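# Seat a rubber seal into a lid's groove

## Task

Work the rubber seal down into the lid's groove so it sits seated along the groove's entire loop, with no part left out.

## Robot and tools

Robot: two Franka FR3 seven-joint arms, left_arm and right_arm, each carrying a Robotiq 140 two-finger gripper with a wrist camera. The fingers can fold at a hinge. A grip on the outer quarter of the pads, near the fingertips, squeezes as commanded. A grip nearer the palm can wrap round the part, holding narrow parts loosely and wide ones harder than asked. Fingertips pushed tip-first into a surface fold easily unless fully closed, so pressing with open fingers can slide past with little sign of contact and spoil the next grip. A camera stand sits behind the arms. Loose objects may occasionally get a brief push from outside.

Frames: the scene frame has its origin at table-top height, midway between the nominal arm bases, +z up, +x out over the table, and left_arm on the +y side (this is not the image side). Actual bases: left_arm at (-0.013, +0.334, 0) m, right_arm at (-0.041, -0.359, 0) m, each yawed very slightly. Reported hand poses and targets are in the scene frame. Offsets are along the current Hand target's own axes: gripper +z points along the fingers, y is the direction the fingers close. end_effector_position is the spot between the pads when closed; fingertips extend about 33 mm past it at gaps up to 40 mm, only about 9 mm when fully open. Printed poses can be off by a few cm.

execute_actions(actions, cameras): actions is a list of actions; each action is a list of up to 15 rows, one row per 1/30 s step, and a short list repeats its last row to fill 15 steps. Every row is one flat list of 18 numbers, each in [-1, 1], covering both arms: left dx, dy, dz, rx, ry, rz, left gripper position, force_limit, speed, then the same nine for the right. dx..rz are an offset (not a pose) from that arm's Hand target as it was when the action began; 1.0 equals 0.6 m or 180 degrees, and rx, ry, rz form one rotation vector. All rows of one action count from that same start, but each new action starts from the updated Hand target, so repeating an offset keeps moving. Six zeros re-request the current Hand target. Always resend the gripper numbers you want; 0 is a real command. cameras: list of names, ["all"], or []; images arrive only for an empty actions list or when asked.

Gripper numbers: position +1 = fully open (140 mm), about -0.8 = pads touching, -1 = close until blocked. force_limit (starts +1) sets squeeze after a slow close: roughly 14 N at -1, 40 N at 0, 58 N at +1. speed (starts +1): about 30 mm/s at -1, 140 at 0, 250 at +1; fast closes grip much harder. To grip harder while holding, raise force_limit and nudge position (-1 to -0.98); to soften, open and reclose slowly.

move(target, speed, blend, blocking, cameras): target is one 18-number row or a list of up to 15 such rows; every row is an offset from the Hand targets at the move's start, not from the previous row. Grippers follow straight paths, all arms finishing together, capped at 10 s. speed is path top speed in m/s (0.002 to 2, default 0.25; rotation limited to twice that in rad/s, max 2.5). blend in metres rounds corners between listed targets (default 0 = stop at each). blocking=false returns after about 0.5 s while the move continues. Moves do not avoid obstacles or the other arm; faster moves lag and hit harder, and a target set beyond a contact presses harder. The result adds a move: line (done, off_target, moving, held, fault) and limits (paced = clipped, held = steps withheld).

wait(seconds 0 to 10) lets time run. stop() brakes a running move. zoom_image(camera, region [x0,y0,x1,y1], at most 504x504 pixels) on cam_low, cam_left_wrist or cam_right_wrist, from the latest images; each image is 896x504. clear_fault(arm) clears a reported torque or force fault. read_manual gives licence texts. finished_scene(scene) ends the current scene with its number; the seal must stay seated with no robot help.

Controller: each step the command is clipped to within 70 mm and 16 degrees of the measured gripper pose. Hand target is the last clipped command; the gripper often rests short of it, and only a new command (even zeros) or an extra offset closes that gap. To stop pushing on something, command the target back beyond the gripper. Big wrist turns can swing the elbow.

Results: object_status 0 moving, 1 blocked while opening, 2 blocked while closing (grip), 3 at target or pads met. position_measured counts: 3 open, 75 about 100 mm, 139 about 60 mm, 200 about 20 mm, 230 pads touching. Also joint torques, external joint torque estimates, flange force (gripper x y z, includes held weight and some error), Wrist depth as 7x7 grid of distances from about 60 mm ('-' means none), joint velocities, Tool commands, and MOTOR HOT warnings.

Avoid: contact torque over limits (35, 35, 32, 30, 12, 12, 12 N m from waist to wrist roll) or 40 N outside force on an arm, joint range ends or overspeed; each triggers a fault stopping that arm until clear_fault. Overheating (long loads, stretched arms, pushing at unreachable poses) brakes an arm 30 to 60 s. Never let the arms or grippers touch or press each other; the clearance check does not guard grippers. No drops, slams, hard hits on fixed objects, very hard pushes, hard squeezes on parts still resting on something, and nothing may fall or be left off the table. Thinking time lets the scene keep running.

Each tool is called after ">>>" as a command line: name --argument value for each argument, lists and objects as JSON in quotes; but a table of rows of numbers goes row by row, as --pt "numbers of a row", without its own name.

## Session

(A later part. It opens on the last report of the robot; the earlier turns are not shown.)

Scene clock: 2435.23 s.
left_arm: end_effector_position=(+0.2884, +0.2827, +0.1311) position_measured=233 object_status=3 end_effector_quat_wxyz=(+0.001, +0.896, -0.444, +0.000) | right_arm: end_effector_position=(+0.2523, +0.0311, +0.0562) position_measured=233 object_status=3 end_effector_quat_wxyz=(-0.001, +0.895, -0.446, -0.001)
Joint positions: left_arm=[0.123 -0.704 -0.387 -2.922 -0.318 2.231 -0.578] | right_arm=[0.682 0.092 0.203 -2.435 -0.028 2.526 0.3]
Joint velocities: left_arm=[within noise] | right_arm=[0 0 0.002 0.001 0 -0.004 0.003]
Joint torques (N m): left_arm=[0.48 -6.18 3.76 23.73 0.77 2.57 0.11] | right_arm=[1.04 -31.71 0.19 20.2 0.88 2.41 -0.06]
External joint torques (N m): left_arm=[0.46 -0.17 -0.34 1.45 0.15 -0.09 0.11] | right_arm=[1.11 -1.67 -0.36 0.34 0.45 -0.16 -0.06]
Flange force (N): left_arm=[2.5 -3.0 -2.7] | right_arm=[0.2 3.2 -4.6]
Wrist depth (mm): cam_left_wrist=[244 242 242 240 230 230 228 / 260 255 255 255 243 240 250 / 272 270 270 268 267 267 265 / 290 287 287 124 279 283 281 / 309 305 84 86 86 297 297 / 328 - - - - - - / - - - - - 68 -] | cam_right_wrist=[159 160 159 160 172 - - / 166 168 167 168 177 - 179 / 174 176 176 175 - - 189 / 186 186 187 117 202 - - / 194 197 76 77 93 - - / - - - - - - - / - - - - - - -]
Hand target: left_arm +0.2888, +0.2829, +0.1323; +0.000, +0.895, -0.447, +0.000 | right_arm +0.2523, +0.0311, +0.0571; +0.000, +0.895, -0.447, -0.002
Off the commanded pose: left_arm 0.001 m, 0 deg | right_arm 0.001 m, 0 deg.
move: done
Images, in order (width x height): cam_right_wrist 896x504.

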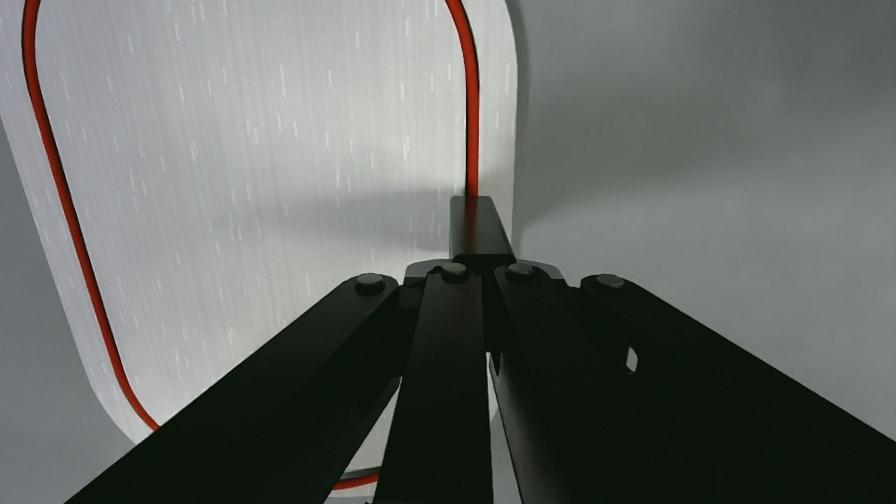

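>>> move --pt "0 0 0 0 0 0 -1 -0.5 0 -0.035 0.0125 0 0 0 0 -1 -0.5 0" --pt "0 0 0 0 0 0 -1 -0.5 0 -0.035 0.0125 0.017 0 0 0 -1 -0.5 0" --pt "0 0 0 0 0 0 -1 -0.5 0 -0.035 -0.001 0.017 0 0 0 -1 -0.5 0" --pt "0 0 0 0 0 0 -1 -0.5 0 -0.035 0.0 0.025 0 0 0 -1 -0.5 0" --pt "0 0 0 0 0 0 -1 -0.5 0 -0.035 0.0 0 0 0 0 -1 -0.5 0" --pt "0 0 0 0 0 0 -1 -0.5 0 -0.07 0.0125 0 0 0 0 -1 -0.5 0" --pt "0 0 0 0 0 0 -1 -0.5 0 -0.07 0.0125 0.017 0 0 0 -1 -0.5 0" --pt "0 0 0 0 0 0 -1 -0.5 0 -0.07 -0.001 0.017 0 0 0 -1 -0.5 0" --pt "0 0 0 0 0 0 -1 -0.5 0 -0.07 0.0 0.025 0 0 0 -1 -0.5 0" --pt "0 0 0 0 0 0 -1 -0.5 0 -0.07 0.0 0 0 0 0 -1 -0.5 0" --speed '[0.08, 0.06, 0.025, 0.04, 0.08, 0.08, 0.06, 0.025, 0.04, 0.08]' --blend '[0.002, 0.001, 0.001, 0, 0.003, 0.002, 0.001, 0.001, 0, 0]'

>>> move --pt "0 0 0 0 0 0 -1 -0.5 0 -0.035 0.0115 0 0 0 0 -1 -0.5 0" --pt "0 0 0 0 0 0 -1 -0.5 0 -0.035 0.0115 0.017 0 0 0 -1 -0.5 0" --pt "0 0 0 0 0 0 -1 -0.5 0 -0.035 -0.001 0.017 0 0 0 -1 -0.5 0" --pt "0 0 0 0 0 0 -1 -0.5 0 -0.035 0.0 0.025 0 0 0 -1 -0.5 0" --pt "0 0 0 0 0 0 -1 -0.5 0 -0.035 0.0 0 0 0 0 -1 -0.5 0" --speed '[0.08, 0.06, 0.025, 0.04, 0.08]' --blend '[0.002, 0.001, 0.001, 0, 0]' --cameras '["cam_right_wrist", "cam_left_wrist"]'

>>> zoom_image --camera "cam_right_wrist" --region '[360, 0, 580, 210]'

>>> zoom_image --camera "cam_left_wrist" --region '[490, 0, 890, 160]'

Scene clock: 2460.13 s.
left_arm: end_effector_position=(+0.2884, +0.2827, +0.1311) position_measured=233 object_status=3 end_effector_quat_wxyz=(+0.001, +0.896, -0.444, +0.000) | right_arm: end_effector_position=(+0.2268, +0.0649, +0.0563) position_measured=233 object_status=3 end_effector_quat_wxyz=(-0.001, +0.894, -0.447, -0.001)
Joint positions: left_arm=[0.123 -0.704 -0.387 -2.922 -0.318 2.231 -0.578] | right_arm=[0.737 0.126 0.229 -2.39 -0.044 2.513 0.396]
Joint velocities: left_arm=[within noise] | right_arm=[-0.001 -0.001 0 0.001 0 -0.004 -0.001]
Joint torques (N m): left_arm=[0.47 -6.22 3.73 23.76 0.76 2.56 0.06] | right_arm=[0.56 -32.84 0.57 20.23 0.92 2.4 -0.3]
External joint torques (N m): left_arm=[0.48 -0.29 -0.33 1.59 0.15 -0.07 0.06] | right_arm=[0.58 -1.8 -0.36 0.28 0.49 -0.14 -0.29]
Flange force (N): left_arm=[2.5 -2.9 -3.1] | right_arm=[1.7 3.4 -5.0]
Wrist depth (mm): cam_left_wrist=[245 243 243 240 230 231 234 / 259 255 256 252 245 239 251 / 273 271 269 269 266 266 265 / 287 287 285 118 281 281 279 / 309 305 84 86 86 297 298 / 328 - - - - - 314 / - - - - - 68 -] | cam_right_wrist=[159 158 158 159 - - - / 166 167 167 168 - - - / 175 177 176 174 - - - / 187 185 187 117 - - - / 197 199 76 77 93 - - / - - - - - - - / - - - - - - -]
Hand target: left_arm +0.2888, +0.2829, +0.1323; +0.000, +0.895, -0.447, +0.000 | right_arm +0.2270, +0.0646, +0.0573; +0.000, +0.895, -0.447, -0.002
Off the commanded pose: left_arm 0.001 m, 0 deg | right_arm 0.001 m, 0 deg.
move: done

Scene clock: 2461.97 s.
left_arm: end_effector_position=(+0.2884, +0.2827, +0.1311) position_measured=233 object_status=3 end_effector_quat_wxyz=(+0.001, +0.896, -0.444, +0.000) | right_arm: end_effector_position=(+0.2142, +0.0817, +0.0564) position_measured=233 object_status=3 end_effector_quat_wxyz=(-0.001, +0.894, -0.447, -0.001)
Joint positions: left_arm=[0.123 -0.704 -0.387 -2.922 -0.318 2.231 -0.578] | right_arm=[0.766 0.145 0.238 -2.363 -0.053 2.504 0.441]
Joint velocities: left_arm=[within noise] | right_arm=[0.001 0.001 -0.001 0 0.001 -0.005 0]
Joint torques (N m): left_arm=[0.45 -6.24 3.72 23.68 0.75 2.56 0.08] | right_arm=[0.6 -33.42 0.71 20.33 0.92 2.3 -0.16]
External joint torques (N m): left_arm=[0.45 -0.28 -0.35 1.48 0.13 -0.08 0.08] | right_arm=[0.56 -1.81 -0.46 0.37 0.48 -0.22 -0.16]
Flange force (N): left_arm=[2.3 -2.6 -2.9] | right_arm=[1.4 2.9 -5.0]
Wrist depth (mm): cam_left_wrist=[246 243 241 241 230 229 236 / 258 256 254 254 245 241 252 / 272 270 270 267 267 266 264 / 291 284 286 123 282 282 281 / 306 307 84 86 86 293 297 / 325 - - - - - 312 / - - - - - 68 -] | cam_right_wrist=[- 158 158 158 - - - / 166 168 167 168 - 180 180 / 176 180 177 176 - - - / 184 186 187 112 195 - - / - 196 76 77 93 - - / - - - - - - - / - - - - - - -]
Hand target: left_arm +0.2888, +0.2829, +0.1323; +0.000, +0.895, -0.447, +0.000 | right_arm +0.2144, +0.0814, +0.0573; +0.000, +0.895, -0.447, -0.002
Off the commanded pose: left_arm 0.001 m, 0 deg | right_arm 0.001 m, 0 deg.
move: done
Images, in order (width x height): cam_left_wrist 896x504, cam_right_wrist 896x504.

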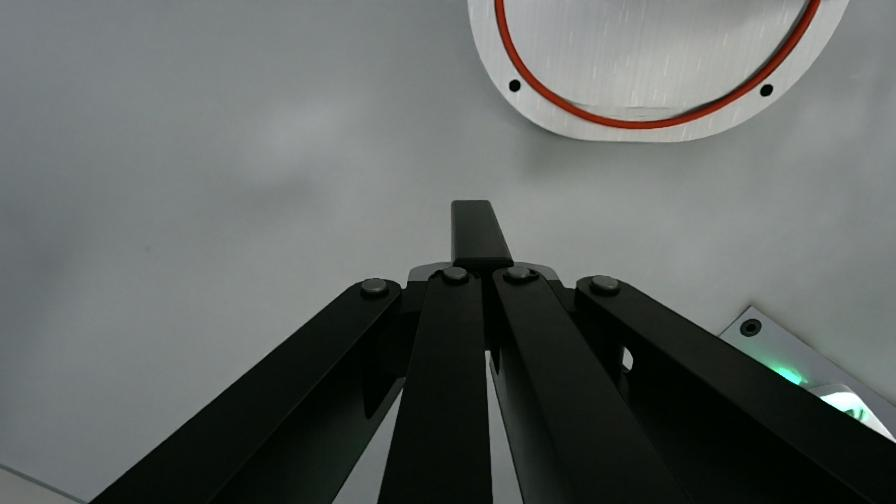

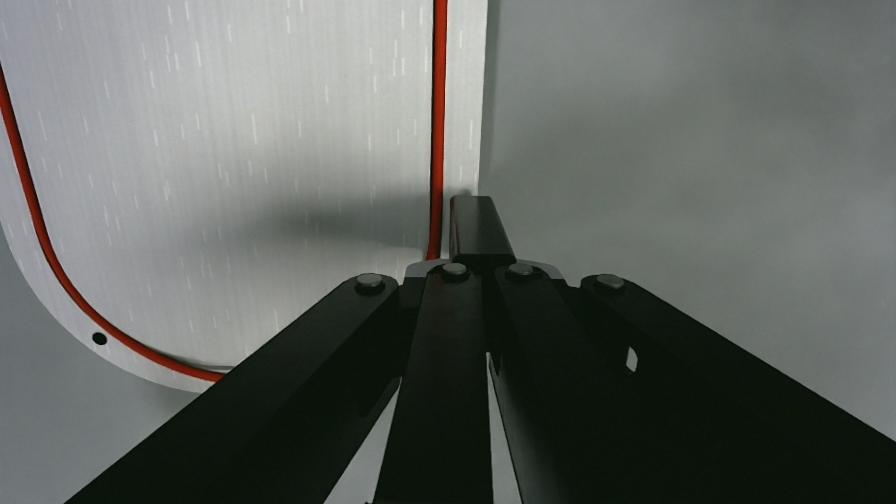

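Scaled by 2.291 from the camera's 896x504 image, which has a finer 1280x720 frame.

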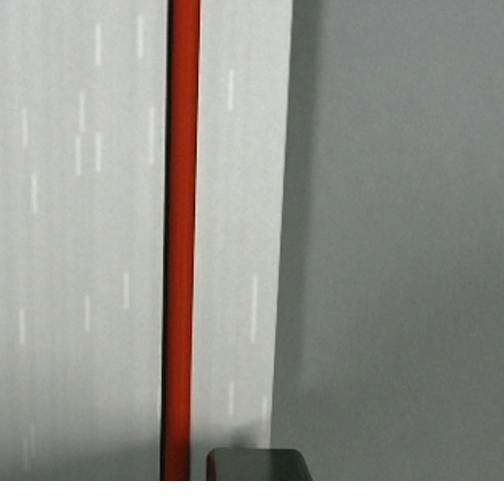

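Scaled by 1.260 from the camera's 896x504 image, which has a finer 1280x720 frame.

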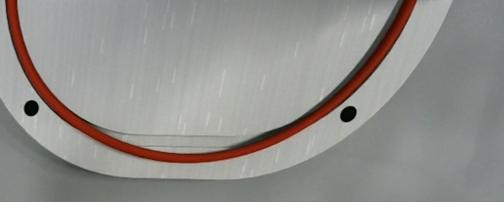

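>>> move --target '[-0.1417,-0.0253,-0.1962,0,0,0,-1,-0.5,0, -0.0758,-0.0227,-0.0712,0,0,-0.5,-1,-0.5,0]' --speed 0.4 --cameras '["cam_left_wrist", "cam_right_wrist"]'

>>> zoom_image --camera "cam_right_wrist" --region '[330, 0, 630, 220]'

Scene clock: 2487.47 s.
left_arm: end_effector_position=(+0.2500, +0.3593, +0.2487) position_measured=233 object_status=3 end_effector_quat_wxyz=(+0.001, +0.896, -0.445, +0.001) | right_arm: end_effector_position=(+0.1985, +0.1262, +0.1006) position_measured=233 object_status=3 end_effector_quat_wxyz=(-0.001, +0.949, +0.315, +0.001)
Joint positions: left_arm=[0.198 -0.987 -0.122 -2.787 -0.108 1.802 -0.443] | right_arm=[0.503 0.161 0.576 -2.229 -0.124 2.364 -1.011]
Joint velocities: left_arm=[within noise] | right_arm=[-0.001 -0.001 -0.002 0 0.001 -0.001 -0.006]
Joint torques (N m): left_arm=[0.48 -0.56 1.21 26.41 0.99 2.55 0.11] | right_arm=[0.57 -29.67 2.9 22.51 1.07 2.44 -0.24]
External joint torques (N m): left_arm=[0.48 -0.39 -0.25 1.63 0.24 -0.07 0.11] | right_arm=[0.61 -0.43 0.09 0.78 0.49 -0.21 -0.24]
Flange force (N): left_arm=[0.2 -1.6 -4.4] | right_arm=[0.6 -0.5 -2.8]
Wrist depth (mm): cam_left_wrist=[352 349 350 344 344 343 342 / 369 372 368 363 365 369 362 / 395 391 386 388 383 375 378 / 417 423 412 117 397 375 394 / 1354 444 84 86 86 309 273 / 1427 - - - - - 232 / - - - - - 67 -] | cam_right_wrist=[- - - 201 202 196 - / - - - 210 210 - - / 237 - - 225 223 227 229 / 248 253 - 110 247 - - / 257 - 76 77 93 - - / 275 - - - - - - / - - - - - - -]
Hand target: left_arm +0.2497, +0.3600, +0.2500; +0.000, +0.895, -0.447, +0.000 | right_arm +0.1981, +0.1259, +0.1002; -0.001, +0.948, +0.317, -0.001
Off the commanded pose: left_arm 0.001 m, 0 deg | right_arm 0.001 m, 0 deg.
move: done; limits=paced
Images, in order (width x height): cam_left_wrist 896x504, cam_right_wrist 896x504.

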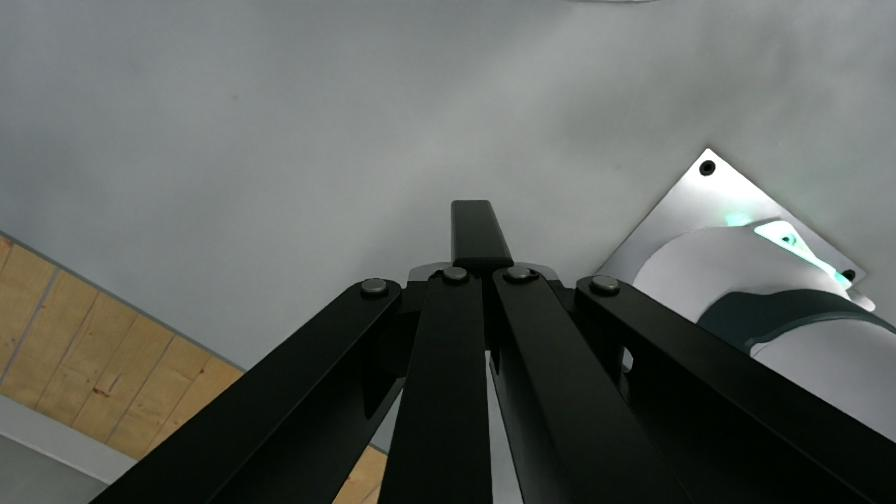

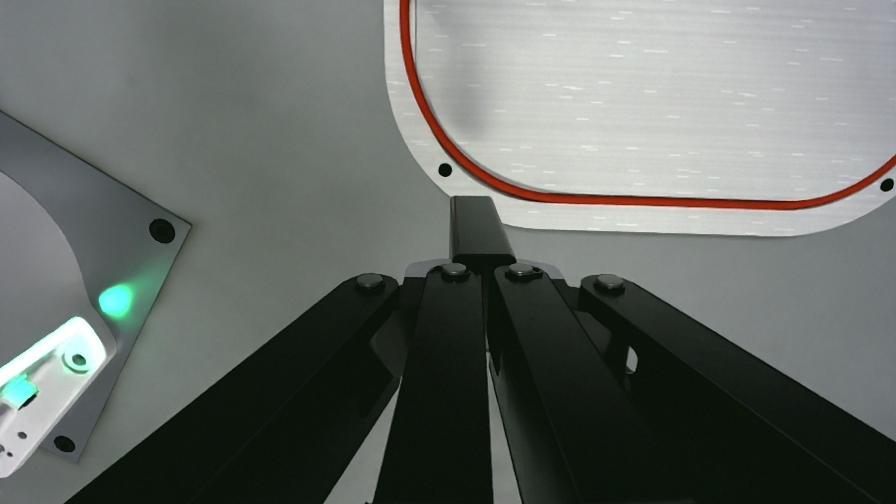

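Scaled by 1.680 from the camera's 896x504 image, which has a finer 1280x720 frame.

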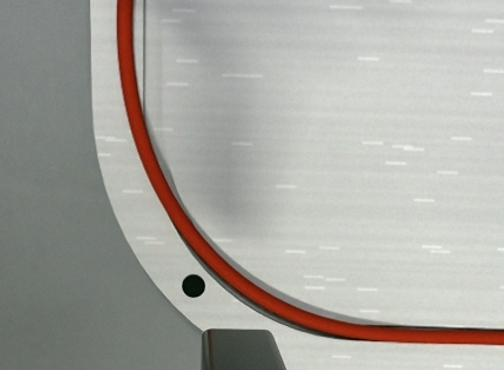

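>>> move --pt "0 0 0 0 0 0 -1 -0.5 0 0.0053 0.0772 0.0717 0 0 0 -1 -0.5 0" --pt "0 0 0 0 0 0 -1 -0.5 0 0.0053 0.0772 0.0962 0 0 0 -1 -0.5 0" --pt "0 0 0 0 0 0 -1 -0.5 0 0.0053 0.0772 0.0717 0 0 0 -1 -0.5 0" --pt "0 0 0 0 0 0 -1 -0.5 0 0.0128 0.0413 0.0717 0 0 0 -1 -0.5 0" --pt "0 0 0 0 0 0 -1 -0.5 0 0.0128 0.0413 0.0962 0 0 0 -1 -0.5 0" --pt "0 0 0 0 0 0 -1 -0.5 0 0.0128 0.0413 0.0717 0 0 0 -1 -0.5 0" --speed '[0.12, 0.05, 0.08, 0.08, 0.05, 0.08]' --blend '[0.002, 0, 0.003, 0.002, 0, 0]' --cameras '["cam_right_wrist"]'

>>> zoom_image --camera "cam_right_wrist" --region '[300, 20, 600, 240]'

Scene clock: 2512.63 s.
left_arm: end_effector_position=(+0.2500, +0.3593, +0.2487) position_measured=233 object_status=3 end_effector_quat_wxyz=(+0.001, +0.896, -0.445, +0.001) | right_arm: end_effector_position=(+0.2268, +0.0880, +0.0487) position_measured=233 object_status=3 end_effector_quat_wxyz=(+0.005, +0.948, +0.318, -0.003)
Joint positions: left_arm=[0.198 -0.987 -0.122 -2.787 -0.108 1.801 -0.442] | right_arm=[0.462 0.224 0.526 -2.307 -0.19 2.482 -1.048]
Joint torques (N m): left_arm=[0.42 -0.57 1.14 26.42 0.97 2.55 0.05] | right_arm=[1.08 -30.58 3.05 20.6 0.45 3.12 -0.04]
External joint torques (N m): left_arm=[0.39 -0.38 -0.4 1.66 0.22 -0.07 0.05] | right_arm=[1.09 -0.17 -0.55 0.66 -0.05 0.5 -0.04]
External joint torques when the fault began: right_arm=[0.56 7.74 -3.14 -1.26 -0.96 3.57 0.02]
Flange force (N): left_arm=[0.8 -1.4 -4.4] | right_arm=[2.0 -1.9 1.8]
Flange force when the fault began (N): right_arm=[14.7 -5.7 31.3]
Wrist depth (mm): cam_left_wrist=[351 348 350 344 346 349 341 / 373 364 369 363 360 364 364 / 396 391 393 384 382 381 376 / 419 421 409 118 403 398 387 / 1354 434 84 86 86 298 272 / 1427 - - - - - 233 / - - - - - 68 -] | cam_right_wrist=[- - 153 155 151 152 152 / 172 - 159 159 160 161 159 / - - 166 165 169 170 168 / - 193 - 112 178 181 178 / - - 76 77 93 - - / - - - - - - - / - - - - - - -]
Hand target: left_arm +0.2497, +0.3600, +0.2500; +0.000, +0.895, -0.447, +0.000 | right_arm +0.2268, +0.0880, +0.0487; +0.005, +0.948, +0.318, -0.003 (not the last commanded pose)
Tool commands: left_gripper/position=-1.0 left_gripper/force_limit=-0.5 left_gripper/speed=+0.0 right_gripper/position=-1.0 right_gripper/force_limit=-0.498039 right_gripper/speed=+0.003922
Off the commanded pose: left_arm 0.001 m, 0 deg | right_arm 0.025 m, 1 deg.
FORCE FAULT: contact force on the right arm reached its limit, and that arm stopped. The contact can be on any part of that arm, not only on its tool. That arm's remaining commands of this call were not run. That arm is still stopped at the end of this call. While its stop runs, that arm takes no new command, but execute_actions still moves its gripper.
CLEAR FAULT: the right arm stays stopped (Reflex) until you call clear_fault(arm="right_arm").
move: fault (right_arm); path passed 2 of 6 targets
Images, in order (width x height): cam_right_wrist 896x504.

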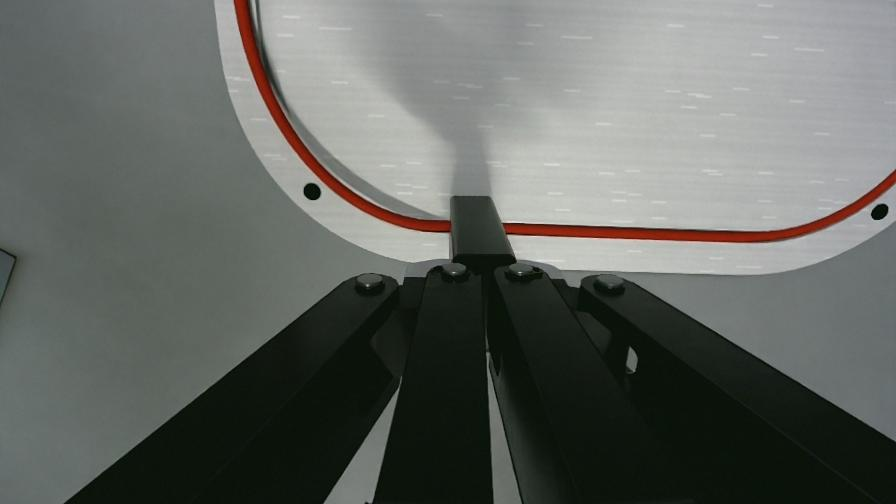

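Scaled by 1.680 from the camera's 896x504 image, which has a finer 1280x720 frame.

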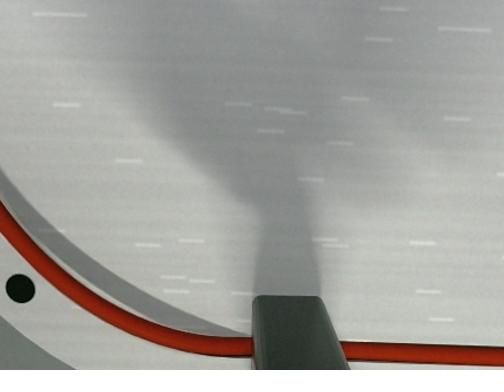

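>>> clear_fault --arm "right_arm"

>>> move --pt "0 0 0 0 0 0 -1 -0.5 0 0 0 -0.012 0 0 0 -1 -0.5 0" --pt "0 0 0 0 0 0 -1 -0.5 0 0.0062 -0.0385 -0.012 0 0 0 -1 -0.5 0" --speed '[0.04, 0.08]' --cameras '["cam_right_wrist"]'

>>> zoom_image --camera "cam_right_wrist" --region '[280, 20, 500, 240]'

Scene clock: 2532.70 s.
left_arm: end_effector_position=(+0.2500, +0.3593, +0.2487) position_measured=233 object_status=3 end_effector_quat_wxyz=(+0.001, +0.896, -0.445, +0.001) | right_arm: end_effector_position=(+0.2268, +0.0880, +0.0487) position_measured=233 object_status=3 end_effector_quat_wxyz=(+0.005, +0.948, +0.318, -0.003)
Joint positions: left_arm=[0.198 -0.987 -0.122 -2.787 -0.108 1.801 -0.442] | right_arm=[0.462 0.224 0.526 -2.307 -0.19 2.482 -1.048]
Joint torques (N m): left_arm=[0.46 -0.6 1.15 26.45 0.93 2.56 0.09] | right_arm=[1.13 -30.66 3.05 20.56 0.45 3.12 -0.03]
External joint torques (N m): left_arm=[0.47 -0.46 -0.31 1.74 0.19 -0.05 0.09] | right_arm=[1.14 -0.26 -0.56 0.63 -0.04 0.5 -0.03]
Flange force (N): left_arm=[0.5 -1.4 -4.5] | right_arm=[1.7 -1.8 1.6]
Wrist depth (mm): cam_left_wrist=[351 350 349 344 345 347 343 / 373 371 369 371 362 362 359 / 394 392 389 379 382 373 375 / 418 412 410 113 403 368 390 / 1346 444 84 86 86 298 271 / 1462 - - - - - 232 / - - - - - 67 -] | cam_right_wrist=[- 164 154 154 - 152 152 / 172 173 161 159 161 160 158 / - - 169 170 170 169 169 / - - - 112 - 177 177 / 206 210 76 77 93 - - / - - - - - - - / - - - - - - -]
Hand target: left_arm +0.2497, +0.3600, +0.2500; +0.000, +0.895, -0.447, +0.000 | right_arm +0.2268, +0.0880, +0.0487; +0.005, +0.948, +0.318, -0.003 (not the last commanded pose)
Tool commands: left_gripper/position=-1.0 left_gripper/force_limit=-0.5 left_gripper/speed=+0.0 right_gripper/position=-1.0 right_gripper/force_limit=-0.498039 right_gripper/speed=+0.003922
Off the commanded pose: left_arm 0.001 m, 0 deg | right_arm 0.025 m, 1 deg.
FORCE FAULT, CONTINUED: the right arm's stop, for the force fault that an earlier result reported, is over. The call counts as one of the actions that you can send in this scene. That arm's target is now where it stood when the stop ended, not its last command. That arm accepts commands again.
CLEAR FAULT: your call cleared the right arm's force fault. If the contact force or a joint's load stays at its limit, that arm stops again.

Scene clock: 2534.57 s.
left_arm: end_effector_position=(+0.2500, +0.3593, +0.2487) position_measured=233 object_status=3 end_effector_quat_wxyz=(+0.001, +0.896, -0.445, +0.001) | right_arm: end_effector_position=(+0.2161, +0.1092, +0.0563) position_measured=233 object_status=3 end_effector_quat_wxyz=(+0.003, +0.948, +0.319, -0.002)
Joint positions: left_arm=[0.198 -0.987 -0.122 -2.787 -0.108 1.801 -0.442] | right_arm=[0.501 0.24 0.528 -2.261 -0.194 2.453 -1.014]
Joint velocities: left_arm=[within noise] | right_arm=[0.002 0.001 0.001 -0.001 -0.001 0 0.005]
Joint torques (N m): left_arm=[0.5 -0.54 1.17 26.45 0.97 2.56 0.1] | right_arm=[1.56 -31.61 3.27 21.08 0 2.44 0.12]
External joint torques (N m): left_arm=[0.52 -0.34 -0.3 1.73 0.22 -0.05 0.1] | right_arm=[1.57 -0.41 -0.65 0.72 -0.52 -0.19 0.12]
Flange force (N): left_arm=[0.6 -1.9 -4.5] | right_arm=[3.3 -3.7 1.2]
Wrist depth (mm): cam_left_wrist=[350 348 347 346 345 342 348 / 373 369 366 366 363 362 363 / 394 391 391 387 383 379 374 / 418 416 412 118 401 377 387 / 1324 439 84 86 86 305 272 / 1377 - - - - - 233 / - - - - - 67 -] | cam_right_wrist=[173 - - 159 158 159 158 / - 179 167 168 168 167 166 / - - - 175 183 179 176 / - - - 112 184 188 186 / - - 76 77 93 - 212 / - - - - - - - / - - - - - - -]
Hand target: left_arm +0.2497, +0.3600, +0.2500; +0.000, +0.895, -0.447, +0.000 | right_arm +0.2159, +0.1088, +0.0557; +0.005, +0.948, +0.318, -0.003
Off the commanded pose: left_arm 0.001 m, 0 deg | right_arm 0.001 m, 0 deg.
move: done
Images, in order (width x height): cam_right_wrist 896x504.

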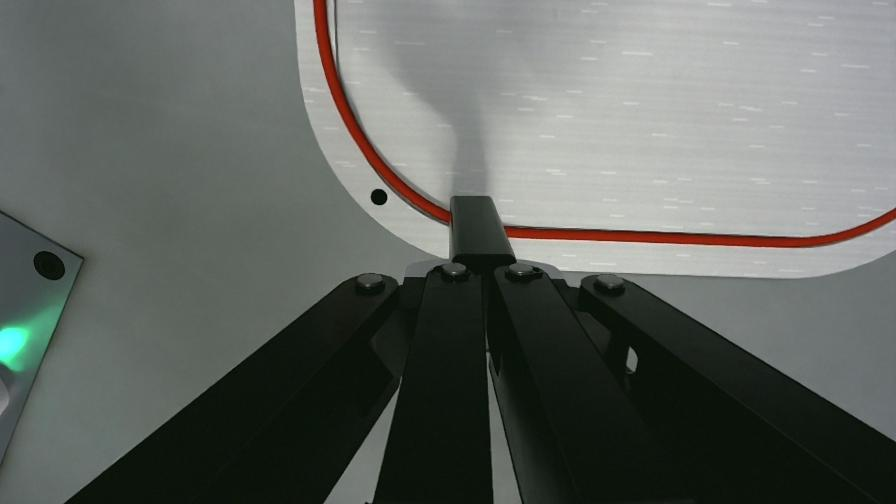

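Scaled by 2.291 from the camera's 896x504 image, which has a finer 1280x720 frame.

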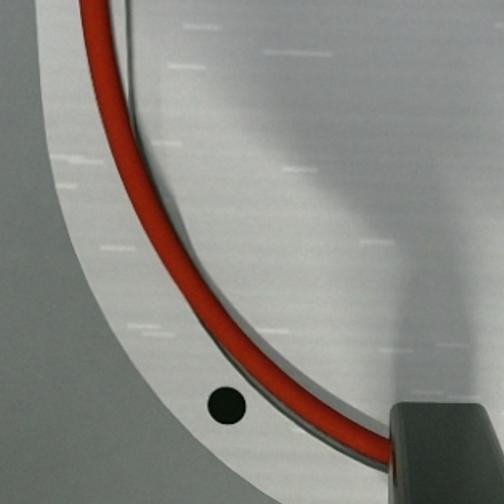

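>>> move --pt "0 0 0 0 0 0 -1 -0.5 0 0.0133 -0.0195 -0.0013 0 0 0 -1 -0.5 0" --pt "0 0 0 0 0 0 -1 -0.5 0 0.0133 -0.0195 0.0142 0 0 0 -1 -0.5 0" --pt "0 0 0 0 0 0 -1 -0.5 0 0.0095 -0.021 0.0142 0 0 0 -1 -0.5 0" --pt "0 0 0 0 0 0 -1 -0.5 0 0.0095 -0.021 0.02 0 0 0 -1 -0.5 0" --pt "0 0 0 0 0 0 -1 -0.5 0 0.0095 -0.021 -0.0013 0 0 0 -1 -0.5 0" --pt "0 0 0 0 0 0 -1 -0.5 0 0.024 -0.0402 -0.0013 0 0 0 -1 -0.5 0" --pt "0 0 0 0 0 0 -1 -0.5 0 0.024 -0.0402 0.0142 0 0 0 -1 -0.5 0" --pt "0 0 0 0 0 0 -1 -0.5 0 0.0205 -0.0425 0.0142 0 0 0 -1 -0.5 0" --pt "0 0 0 0 0 0 -1 -0.5 0 0.0205 -0.0425 0.02 0 0 0 -1 -0.5 0" --pt "0 0 0 0 0 0 -1 -0.5 0 0.0205 -0.0425 -0.0013 0 0 0 -1 -0.5 0" --speed '[0.08, 0.04, 0.02, 0.03, 0.08, 0.08, 0.04, 0.02, 0.03, 0.08]' --blend '[0.002, 0.001, 0.001, 0, 0.003, 0.002, 0.001, 0.001, 0, 0]' --cameras '["cam_right_wrist"]'

>>> zoom_image --camera "cam_right_wrist" --region '[330, 20, 550, 240]'

Scene clock: 2582.30 s.
left_arm: end_effector_position=(+0.2500, +0.3593, +0.2487) position_measured=233 object_status=3 end_effector_quat_wxyz=(+0.001, +0.896, -0.445, +0.001) | right_arm: end_effector_position=(+0.2104, +0.1371, +0.0553) position_measured=233 object_status=3 end_effector_quat_wxyz=(+0.005, +0.949, +0.317, -0.002)
Joint positions: left_arm=[0.198 -0.987 -0.122 -2.787 -0.108 1.801 -0.442] | right_arm=[0.564 0.301 0.505 -2.178 -0.225 2.422 -0.954]
Joint velocities: left_arm=[within noise] | right_arm=[-0.002 -0.001 0.001 -0.001 0.001 -0.004 -0.001]
Joint torques (N m): left_arm=[0.5 -0.56 1.12 26.4 0.96 2.56 0.08] | right_arm=[0.13 -35.54 4.87 20.84 0.98 2.4 -0.14]
External joint torques (N m): left_arm=[0.49 -0.34 -0.36 1.6 0.21 -0.07 0.08] | right_arm=[0.12 -1.65 0.02 0.14 0.45 -0.25 -0.14]
Flange force (N): left_arm=[0.6 -1.6 -4.2] | right_arm=[-3.5 2.1 -4.8]
Wrist depth (mm): cam_left_wrist=[351 350 347 352 347 343 346 / 371 367 368 363 365 355 362 / 398 392 389 382 384 382 384 / 418 414 405 118 402 386 396 / 1377 435 84 86 86 314 268 / 1435 - - - - - 232 / - - - - - 68 -] | cam_right_wrist=[168 - - - 158 158 - / - - - 166 167 166 - / - - - 174 175 - - / - - - 112 - - 194 / 212 - 76 77 93 - - / - - - - - - 223 / - - - - - - -]
Hand target: left_arm +0.2497, +0.3600, +0.2500; +0.000, +0.895, -0.447, +0.000 | right_arm +0.2104, +0.1365, +0.0562; +0.005, +0.948, +0.318, -0.003
Off the commanded pose: left_arm 0.001 m, 0 deg | right_arm 0.001 m, 0 deg.
move: done
Images, in order (width x height): cam_right_wrist 896x504.

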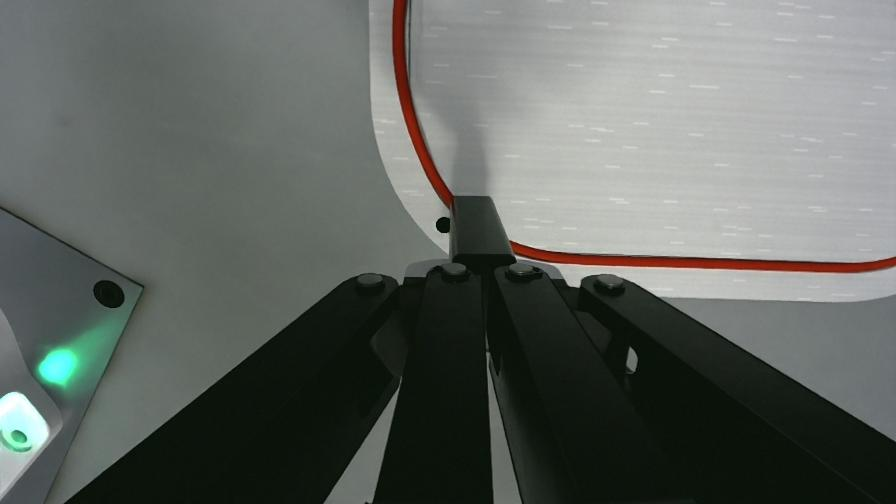

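Scaled by 2.291 from the camera's 896x504 image, which has a finer 1280x720 frame.

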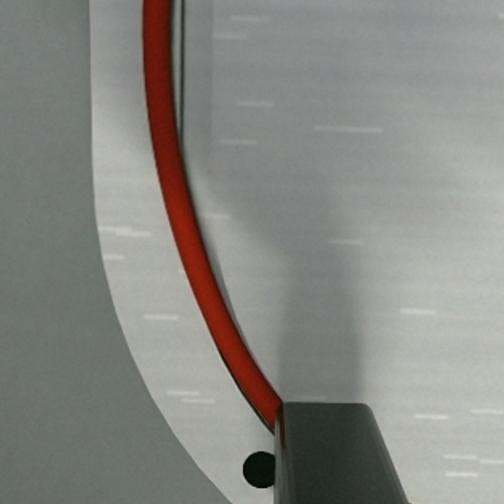

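>>> move --pt "0 0 0 0 0 0 -1 -0.5 0 0.0377 -0.0253 0 0 0 0 -1 -0.5 0" --pt "0 0 0 0 0 0 -1 -0.5 0 0.0377 -0.0253 0.0208 0 0 0 -1 -0.5 0" --pt "0 0 0 0 0 0 -1 -0.5 0 0.0377 -0.0253 0 0 0 0 -1 -0.5 0" --pt "0 0 0 0 0 0 -1 -0.5 0 0.0603 -0.0352 0 0 0 0 -1 -0.5 0" --pt "0 0 0 0 0 0 -1 -0.5 0 0.0603 -0.0352 0.015 0 0 0 -1 -0.5 0" --pt "0 0 0 0 0 0 -1 -0.5 0 0.0610 -0.0320 0.015 0 0 0 -1 -0.5 0" --pt "0 0 0 0 0 0 -1 -0.5 0 0.0610 -0.0320 0.0208 0 0 0 -1 -0.5 0" --pt "0 0 0 0 0 0 -1 -0.5 0 0.0610 -0.0320 0 0 0 0 -1 -0.5 0" --speed '[0.08, 0.03, 0.08, 0.08, 0.04, 0.02, 0.03, 0.08]' --blend '[0.002, 0, 0.003, 0.002, 0.001, 0.001, 0, 0]'

>>> move --pt "0 0 0 0 0 0 -1 -0.5 0 0.0222 -0.0085 0 0 0 0 -1 -0.5 0" --pt "0 0 0 0 0 0 -1 -0.5 0 0.0222 -0.0085 0.015 0 0 0 -1 -0.5 0" --pt "0 0 0 0 0 0 -1 -0.5 0 0.0222 -0.0035 0.015 0 0 0 -1 -0.5 0" --pt "0 0 0 0 0 0 -1 -0.5 0 0.0222 -0.0035 0.0208 0 0 0 -1 -0.5 0" --pt "0 0 0 0 0 0 -1 -0.5 0 0.0222 -0.0035 0 0 0 0 -1 -0.5 0" --speed '[0.08, 0.04, 0.02, 0.03, 0.08]' --blend '[0.002, 0.001, 0.001, 0, 0]' --cameras '["cam_right_wrist"]'

>>> zoom_image --camera "cam_right_wrist" --region '[350, 0, 590, 240]'

Scene clock: 2608.53 s.
left_arm: end_effector_position=(+0.2500, +0.3593, +0.2487) position_measured=233 object_status=3 end_effector_quat_wxyz=(+0.001, +0.896, -0.445, +0.001) | right_arm: end_effector_position=(+0.2280, +0.1744, +0.0547) position_measured=233 object_status=3 end_effector_quat_wxyz=(+0.005, +0.949, +0.317, -0.002)
Joint positions: left_arm=[0.198 -0.987 -0.122 -2.787 -0.108 1.801 -0.442] | right_arm=[0.617 0.409 0.469 -2.018 -0.263 2.36 -0.933]
Joint velocities: left_arm=[within noise] | right_arm=[0 -0.001 0.001 0.001 0.001 -0.004 -0.002]
Joint torques (N m): left_arm=[0.51 -0.58 1.17 26.38 0.95 2.55 0.09] | right_arm=[0.55 -40.26 6.08 21.33 1.06 2.36 -0.24]
External joint torques (N m): left_arm=[0.53 -0.4 -0.29 1.61 0.21 -0.07 0.09] | right_arm=[0.61 -2.18 -0.09 0.3 0.5 -0.24 -0.24]
Flange force (N): left_arm=[0.3 -1.5 -4.3] | right_arm=[-3.7 1.7 -4.9]
Wrist depth (mm): cam_left_wrist=[350 355 349 344 345 344 182 / 373 370 369 364 364 360 361 / 396 391 390 386 384 381 382 / 420 418 412 118 401 384 402 / 1369 440 84 86 86 308 274 / 1453 - - - - - 233 / - - - - - 67 -] | cam_right_wrist=[- - - 156 157 157 156 / - - 178 166 165 165 164 / 187 - - 173 175 174 174 / - - 198 111 - 185 184 / 210 - 76 77 93 - 201 / 222 - - - - - - / - - - - - - -]
Hand target: left_arm +0.2497, +0.3600, +0.2500; +0.000, +0.895, -0.447, +0.000 | right_arm +0.2280, +0.1739, +0.0557; +0.005, +0.948, +0.318, -0.003
Off the commanded pose: left_arm 0.001 m, 0 deg | right_arm 0.001 m, 0 deg.
move: done

Scene clock: 2610.03 s.
left_arm: end_effector_position=(+0.2500, +0.3593, +0.2487) position_measured=233 object_status=3 end_effector_quat_wxyz=(+0.001, +0.896, -0.445, +0.001) | right_arm: end_effector_position=(+0.2378, +0.1848, +0.0551) position_measured=233 object_status=3 end_effector_quat_wxyz=(+0.004, +0.949, +0.316, -0.002)
Joint positions: left_arm=[0.198 -0.987 -0.122 -2.787 -0.108 1.801 -0.442] | right_arm=[0.625 0.443 0.461 -1.964 -0.274 2.339 -0.935]
Joint velocities: left_arm=[within noise] | right_arm=[0 0 0.003 0 -0.001 -0.005 -0.002]
Joint torques (N m): left_arm=[0.45 -0.54 1.14 26.4 0.95 2.54 0.08] | right_arm=[0.43 -41.53 6.25 21.36 1.05 2.38 -0.26]
External joint torques (N m): left_arm=[0.43 -0.44 -0.35 1.72 0.2 -0.07 0.08] | right_arm=[0.42 -1.95 -0.43 0.05 0.47 -0.24 -0.26]
Flange force (N): left_arm=[0.6 -1.3 -4.6] | right_arm=[-3.8 2.2 -4.1]
Wrist depth (mm): cam_left_wrist=[352 348 347 345 347 347 90 / 370 372 356 360 362 360 362 / 393 391 390 381 382 378 381 / 419 414 410 118 402 377 393 / 1346 439 84 86 86 305 273 / 1418 - - - - - 231 / - - - - - 68 -] | cam_right_wrist=[- - - - 157 155 156 / - - - - 168 - 164 / - - - 174 175 174 174 / - 195 - 112 180 185 185 / 212 - 76 77 93 195 195 / 221 - - - - - - / - - - - - - -]
Hand target: left_arm +0.2497, +0.3600, +0.2500; +0.000, +0.895, -0.447, +0.000 | right_arm +0.2374, +0.1836, +0.0556; +0.005, +0.948, +0.318, -0.003
Off the commanded pose: left_arm 0.001 m, 0 deg | right_arm 0.001 m, 0 deg.
move: done
Images, in order (width x height): cam_right_wrist 896x504.

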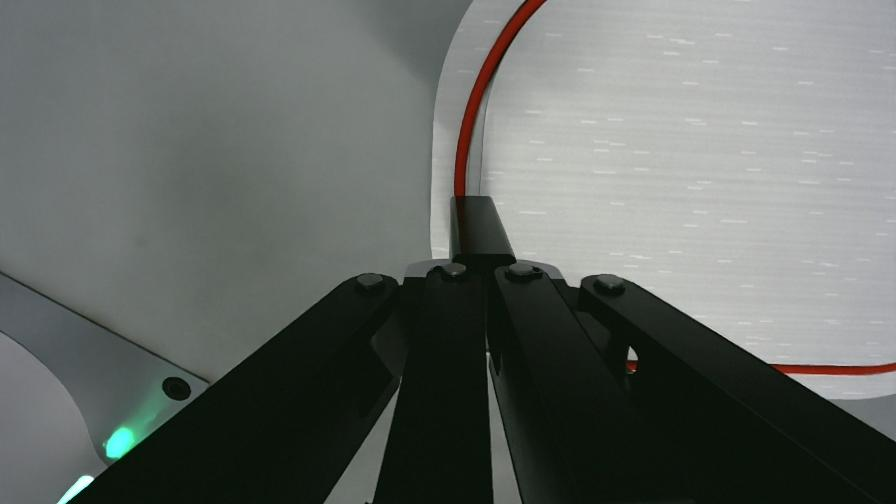

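Scaled by 2.100 from the camera's 896x504 image, which has a finer 1280x720 frame.

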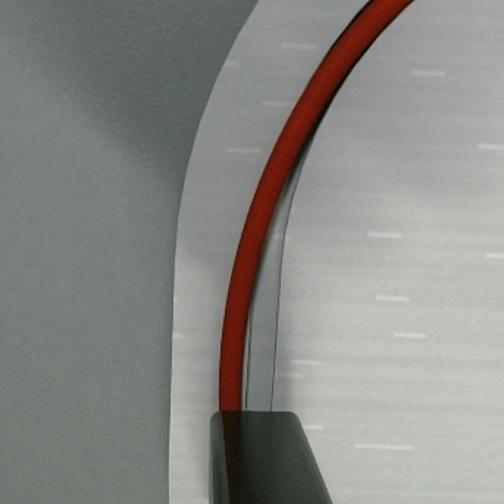

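>>> move --pt "0 0 0 0 0 0 -1 -0.5 0 0 -0.008 0 0 0 0 -1 -0.5 0" --pt "0 0 0 0 0 0 -1 -0.5 0 0 -0.008 0.014 0 0 0 -1 -0.5 0" --pt "0 0 0 0 0 0 -1 -0.5 0 0 0.0052 0.014 0 0 0 -1 -0.5 0" --pt "0 0 0 0 0 0 -1 -0.5 0 0 0.0045 0.0198 0 0 0 -1 -0.5 0" --pt "0 0 0 0 0 0 -1 -0.5 0 0 0.0045 0 0 0 0 -1 -0.5 0" --pt "0 0 0 0 0 0 -1 -0.5 0 0.0367 -0.0075 0 0 0 0 -1 -0.5 0" --pt "0 0 0 0 0 0 -1 -0.5 0 0.0367 -0.0075 0.014 0 0 0 -1 -0.5 0" --pt "0 0 0 0 0 0 -1 -0.5 0 0.0367 0.0052 0.014 0 0 0 -1 -0.5 0" --pt "0 0 0 0 0 0 -1 -0.5 0 0.0367 0.0045 0.0198 0 0 0 -1 -0.5 0" --pt "0 0 0 0 0 0 -1 -0.5 0 0.0367 0.0045 0 0 0 0 -1 -0.5 0" --speed '[0.08, 0.04, 0.025, 0.03, 0.08, 0.08, 0.04, 0.025, 0.03, 0.08]' --blend '[0.002, 0.001, 0.001, 0, 0.003, 0.002, 0.001, 0.001, 0, 0]' --cameras '["cam_right_wrist"]'

>>> zoom_image --camera "cam_right_wrist" --region '[350, 0, 590, 240]'

Scene clock: 2634.83 s.
left_arm: end_effector_position=(+0.2500, +0.3593, +0.2487) position_measured=233 object_status=3 end_effector_quat_wxyz=(+0.001, +0.896, -0.445, +0.001) | right_arm: end_effector_position=(+0.2571, +0.1960, +0.0550) position_measured=233 object_status=3 end_effector_quat_wxyz=(+0.004, +0.949, +0.316, -0.002)
Joint positions: left_arm=[0.198 -0.987 -0.122 -2.787 -0.108 1.801 -0.442] | right_arm=[0.625 0.493 0.451 -1.885 -0.287 2.307 -0.949]
Joint velocities: left_arm=[within noise] | right_arm=[0 -0.002 0.003 0.001 0 -0.004 -0.004]
Joint torques (N m): left_arm=[0.47 -0.58 1.13 26.46 0.96 2.54 0.13] | right_arm=[0.49 -43.44 7.17 21.48 0.93 2.4 -0.21]
External joint torques (N m): left_arm=[0.48 -0.29 -0.36 1.55 0.21 -0.1 0.13] | right_arm=[0.5 -1.94 -0.07 -0.06 0.33 -0.23 -0.21]
Flange force (N): left_arm=[0.5 -1.7 -4.2] | right_arm=[-4.4 2.0 -3.8]
Wrist depth (mm): cam_left_wrist=[350 350 347 348 346 89 85 / 364 368 367 365 363 366 360 / 391 393 387 388 378 382 378 / 419 421 414 118 402 377 395 / 1362 442 84 86 86 285 275 / 1316 - - - - - 232 / - - - - - 67 -] | cam_right_wrist=[- - - - 157 156 156 / - 175 - - 166 165 164 / - - - 173 174 174 174 / - - 196 112 183 180 184 / 211 - 76 77 93 - - / 221 - - - - - - / - - - - - - -]
Hand target: left_arm +0.2497, +0.3600, +0.2500; +0.000, +0.895, -0.447, +0.000 | right_arm +0.2566, +0.1947, +0.0554; +0.005, +0.948, +0.318, -0.003
Off the commanded pose: left_arm 0.001 m, 0 deg | right_arm 0.001 m, 0 deg.
move: done
Images, in order (width x height): cam_right_wrist 896x504.

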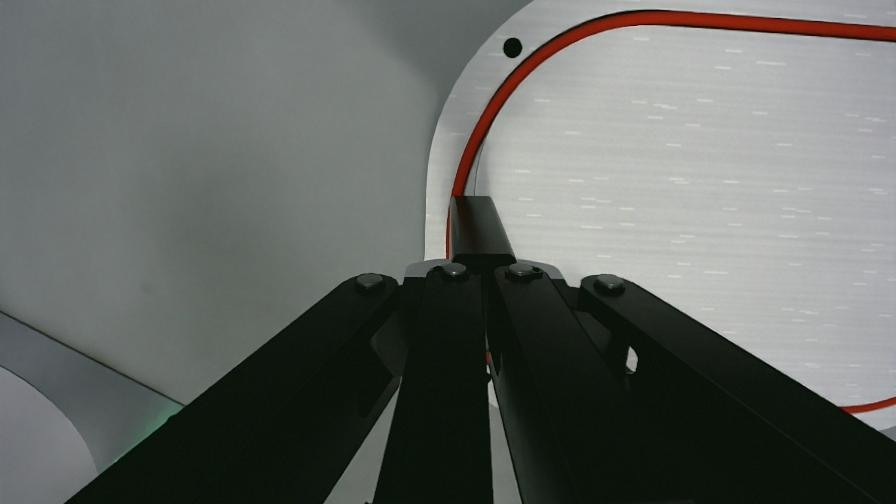

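Scaled by 2.100 from the camera's 896x504 image, which has a finer 1280x720 frame.

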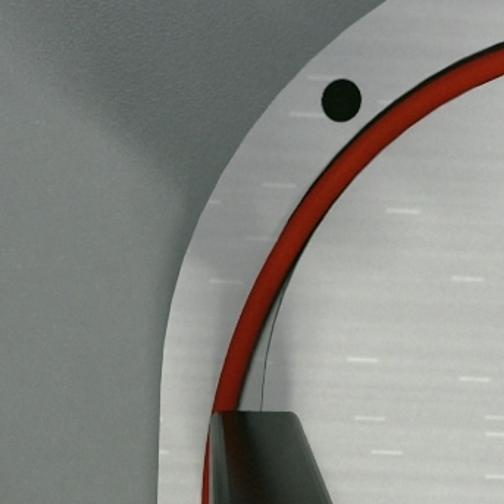

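>>> move --pt "0 0 0 0 0 0 -1 -0.5 0 0.0023 -0.01 -0.0075 0 0 0 -0.443 -0.5 0" --pt "0 0 0 0 0 0 -1 -0.5 0 0.0023 -0.01 0.0088 0 0 0 -0.443 -0.5 0" --pt "0 0 0 0 0 0 -1 -0.5 0 0.0023 -0.01 0.0088 0 0 0 -1 -0.5 -1" --speed '[0.06, 0.02, 0.02]' --cameras '["cam_right_wrist"]'

>>> zoom_image --camera "cam_right_wrist" --region '[370, 60, 570, 260]'

Scene clock: 2663.97 s.
left_arm: end_effector_position=(+0.2500, +0.3593, +0.2487) position_measured=233 object_status=3 end_effector_quat_wxyz=(+0.001, +0.896, -0.445, +0.001) | right_arm: end_effector_position=(+0.2545, +0.2000, +0.0510) position_measured=226 object_status=0 end_effector_quat_wxyz=(+0.005, +0.948, +0.319, -0.003)
Joint positions: left_arm=[0.198 -0.987 -0.122 -2.787 -0.108 1.801 -0.442] | right_arm=[0.638 0.509 0.445 -1.87 -0.291 2.303 -0.947]
Joint torques (N m): left_arm=[0.41 -0.55 1.19 26.41 0.97 2.54 0.11] | right_arm=[1.77 -43.13 6.64 21.52 0.46 2.77 0.15]
External joint torques (N m): left_arm=[0.4 -0.36 -0.31 1.65 0.22 -0.08 0.11] | right_arm=[1.85 -1.26 -0.67 0.06 -0.14 0.17 0.15]
Flange force (N): left_arm=[0.5 -1.5 -4.4] | right_arm=[-2.0 -1.7 -0.3]
Wrist depth (mm): cam_left_wrist=[356 345 347 346 348 91 87 / 378 370 367 365 362 366 362 / 394 392 386 384 384 378 382 / 414 416 409 118 401 372 397 / 1354 435 84 86 86 305 274 / 1489 - - - - - 232 / - - - - - 67 -] | cam_right_wrist=[- - - 160 152 153 153 / - 174 - - 161 159 159 / - - 183 167 170 170 167 / - - - 113 179 180 183 / - - 76 - 93 190 192 / 217 - - - - - 203 / - - - - - - -]
Hand target: left_arm +0.2497, +0.3600, +0.2500; +0.000, +0.895, -0.447, +0.000 | right_arm +0.2541, +0.2003, +0.0501; +0.005, +0.948, +0.318, -0.003
Off the commanded pose: left_arm 0.001 m, 0 deg | right_arm 0.001 m, 0 deg.
move: done
Images, in order (width x height): cam_right_wrist 896x504.

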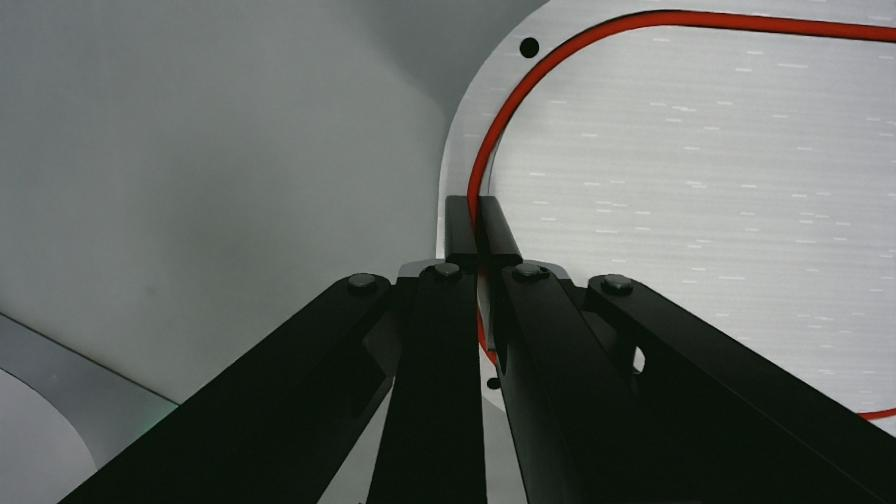

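Scaled by 2.520 from the camera's 896x504 image, which has a finer 1280x720 frame.

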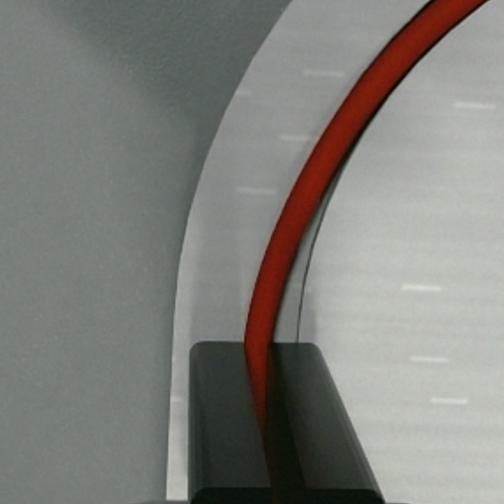

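>>> move --pt "0 0 0 0 0 0 -1 -0.5 0 0 0.0 -0.002 0 0 0 -1 -0.5 -1" --pt "0 0 0 0 0 0 -1 -0.5 0 0 0.0085 -0.002 0 0 0 -1 -0.5 -1" --pt "0 0 0 0 0 0 -1 -0.5 0 0 0.0085 0.0035 0 0 0 -1 -0.5 -1" --speed '[0.03, 0.03, 0.02]' --cameras '["cam_right_wrist"]'

>>> zoom_image --camera "cam_right_wrist" --region '[370, 60, 570, 260]'

Scene clock: 2674.03 s.
left_arm: end_effector_position=(+0.2500, +0.3593, +0.2487) position_measured=233 object_status=3 end_effector_quat_wxyz=(+0.001, +0.896, -0.445, +0.001) | right_arm: end_effector_position=(+0.2564, +0.1966, +0.0496) position_measured=226 object_status=2 end_effector_quat_wxyz=(+0.005, +0.949, +0.316, -0.003)
Joint positions: left_arm=[0.198 -0.987 -0.122 -2.787 -0.108 1.801 -0.442] | right_arm=[0.631 0.506 0.446 -1.879 -0.291 2.31 -0.947]
Joint torques (N m): left_arm=[0.49 -0.58 1.17 26.44 0.96 2.56 0.06] | right_arm=[1.04 -42.27 6.41 21.16 0.07 2.93 -0.11]
External joint torques (N m): left_arm=[0.46 -0.47 -0.31 1.7 0.22 -0.06 0.06] | right_arm=[1.06 -0.37 -0.95 -0.34 -0.52 0.31 -0.11]
Flange force (N): left_arm=[0.5 -1.3 -4.5] | right_arm=[-1.4 -0.4 1.6]
Wrist depth (mm): cam_left_wrist=[350 349 346 344 343 93 338 / 369 368 365 365 362 365 361 / 395 391 389 388 385 382 381 / 416 413 409 118 403 380 393 / 1362 438 83 86 86 307 275 / 1499 - - - - - 232 / - - - - - 67 -] | cam_right_wrist=[162 163 - - 151 151 152 / - - - 170 160 160 157 / - 182 - 169 169 169 168 / - - - 113 177 179 179 / - - 76 - 93 - 189 / 215 - - - - - - / - - - - - - -]
Hand target: left_arm +0.2497, +0.3600, +0.2500; +0.000, +0.895, -0.447, +0.000 | right_arm +0.2572, +0.1962, +0.0480; +0.005, +0.948, +0.318, -0.003
Off the commanded pose: left_arm 0.001 m, 0 deg | right_arm 0.002 m, 0 deg.
move: done
Images, in order (width x height): cam_right_wrist 896x504.

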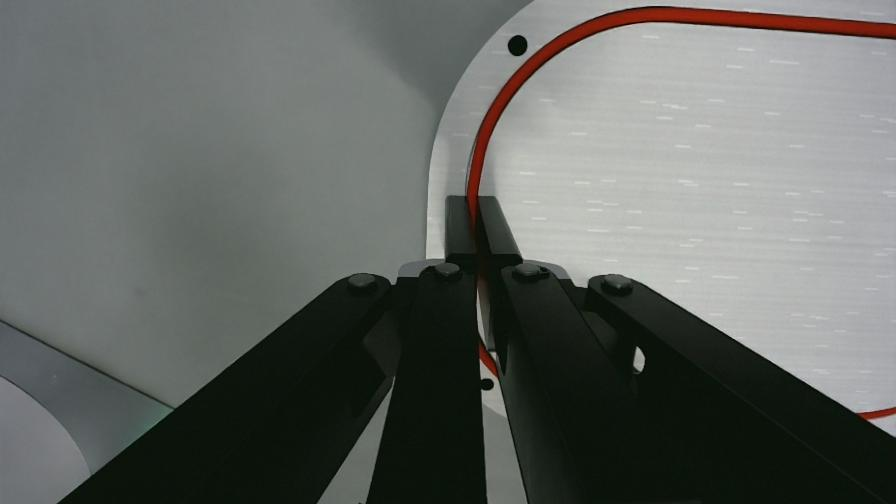

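Scaled by 2.520 from the camera's 896x504 image, which has a finer 1280x720 frame.

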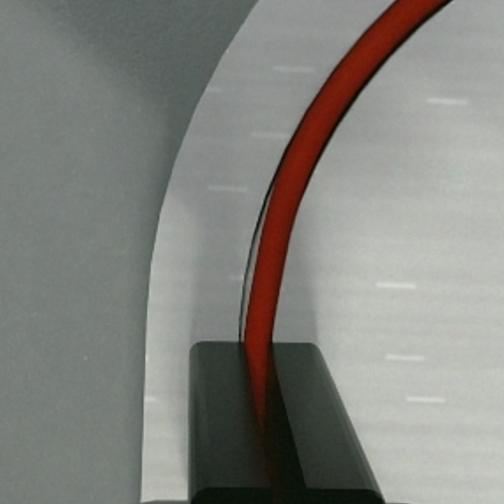

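>>> move --pt "0 0 0 0 0 0 -1 -0.5 0 0 -0.0005 0.0025 0 0 0 -1 -0.5 -1" --pt "0 0 0 0 0 0 -1 -0.5 0 0 -0.0005 0.0025 0 0 0 -0.562 -0.5 -1" --pt "0 0 0 0 0 0 -1 -0.5 0 0 -0.0005 -0.0175 0 0 0 -0.562 -0.5 -1" --pt "0 0 0 0 0 0 -1 -0.5 0 0 -0.0005 -0.0175 0 0 0 -1 -0.5 0" --pt "0 0 0 0 0 0 -1 -0.5 0 0 -0.0005 0.006 0 0 0 -1 -0.5 0" --pt "0 0 0 0 0 0 -1 -0.5 0 0 -0.0005 -0.0125 0 0 0 -1 -0.5 0" --speed '[0.02, 0.02, 0.05, 0.05, 0.03, 0.08]' --cameras '["cam_right_wrist"]'

>>> zoom_image --camera "cam_right_wrist" --region '[370, 0, 570, 260]'

Scene clock: 2688.87 s.
left_arm: end_effector_position=(+0.2500, +0.3593, +0.2487) position_measured=233 object_status=3 end_effector_quat_wxyz=(+0.001, +0.896, -0.445, +0.001) | right_arm: end_effector_position=(+0.2567, +0.1970, +0.0544) position_measured=233 object_status=3 end_effector_quat_wxyz=(+0.005, +0.948, +0.318, -0.002)
Joint positions: left_arm=[0.198 -0.987 -0.122 -2.787 -0.108 1.801 -0.442] | right_arm=[0.626 0.498 0.452 -1.879 -0.291 2.303 -0.95]
Joint velocities: left_arm=[within noise] | right_arm=[-0.003 -0.001 0.001 0 0.001 -0.004 0]
Joint torques (N m): left_arm=[0.41 -0.63 1.18 26.46 0.96 2.56 0.08] | right_arm=[0.53 -43.6 7.25 21.78 1.06 2.33 -0.1]
External joint torques (N m): left_arm=[0.4 -0.47 -0.3 1.73 0.21 -0.06 0.08] | right_arm=[0.47 -2.06 -0.14 0.27 0.46 -0.29 -0.1]
Flange force (N): left_arm=[0.5 -1.3 -4.5] | right_arm=[-3.4 1.4 -4.2]
Wrist depth (mm): cam_left_wrist=[352 350 348 345 345 91 85 / 373 368 366 366 362 367 358 / 400 389 386 387 385 381 379 / 420 414 414 118 401 - 394 / 1402 431 84 86 86 - 269 / 1499 - - - - - 233 / - - - - - 68 -] | cam_right_wrist=[- - 169 167 155 156 157 / - - 172 166 165 163 162 / - 193 - 174 174 176 174 / - - - 117 182 - 184 / - - 76 77 93 - 197 / - - - - - - 207 / - - - - - - -]
Hand target: left_arm +0.2497, +0.3600, +0.2500; +0.000, +0.895, -0.447, +0.000 | right_arm +0.2570, +0.1965, +0.0555; +0.005, +0.948, +0.318, -0.003
Off the commanded pose: left_arm 0.001 m, 0 deg | right_arm 0.001 m, 0 deg.
move: done
Images, in order (width x height): cam_right_wrist 896x504.

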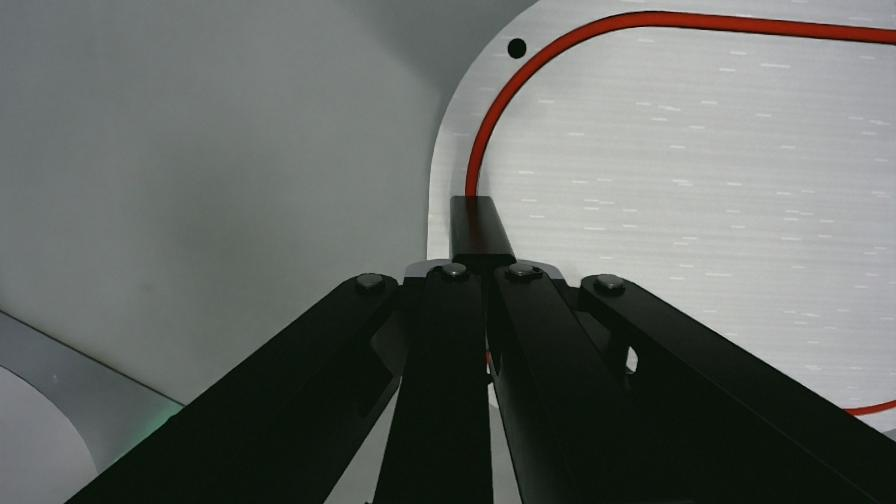

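Scaled by 1.938 from the camera's 896x504 image, which has a finer 1280x720 frame.

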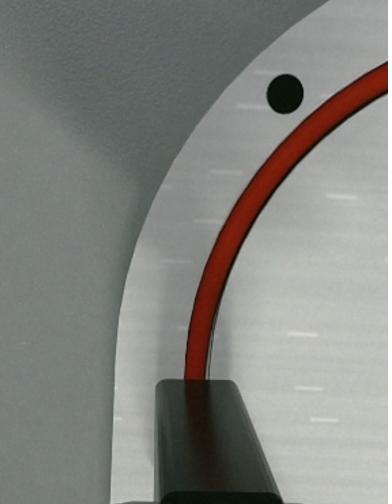

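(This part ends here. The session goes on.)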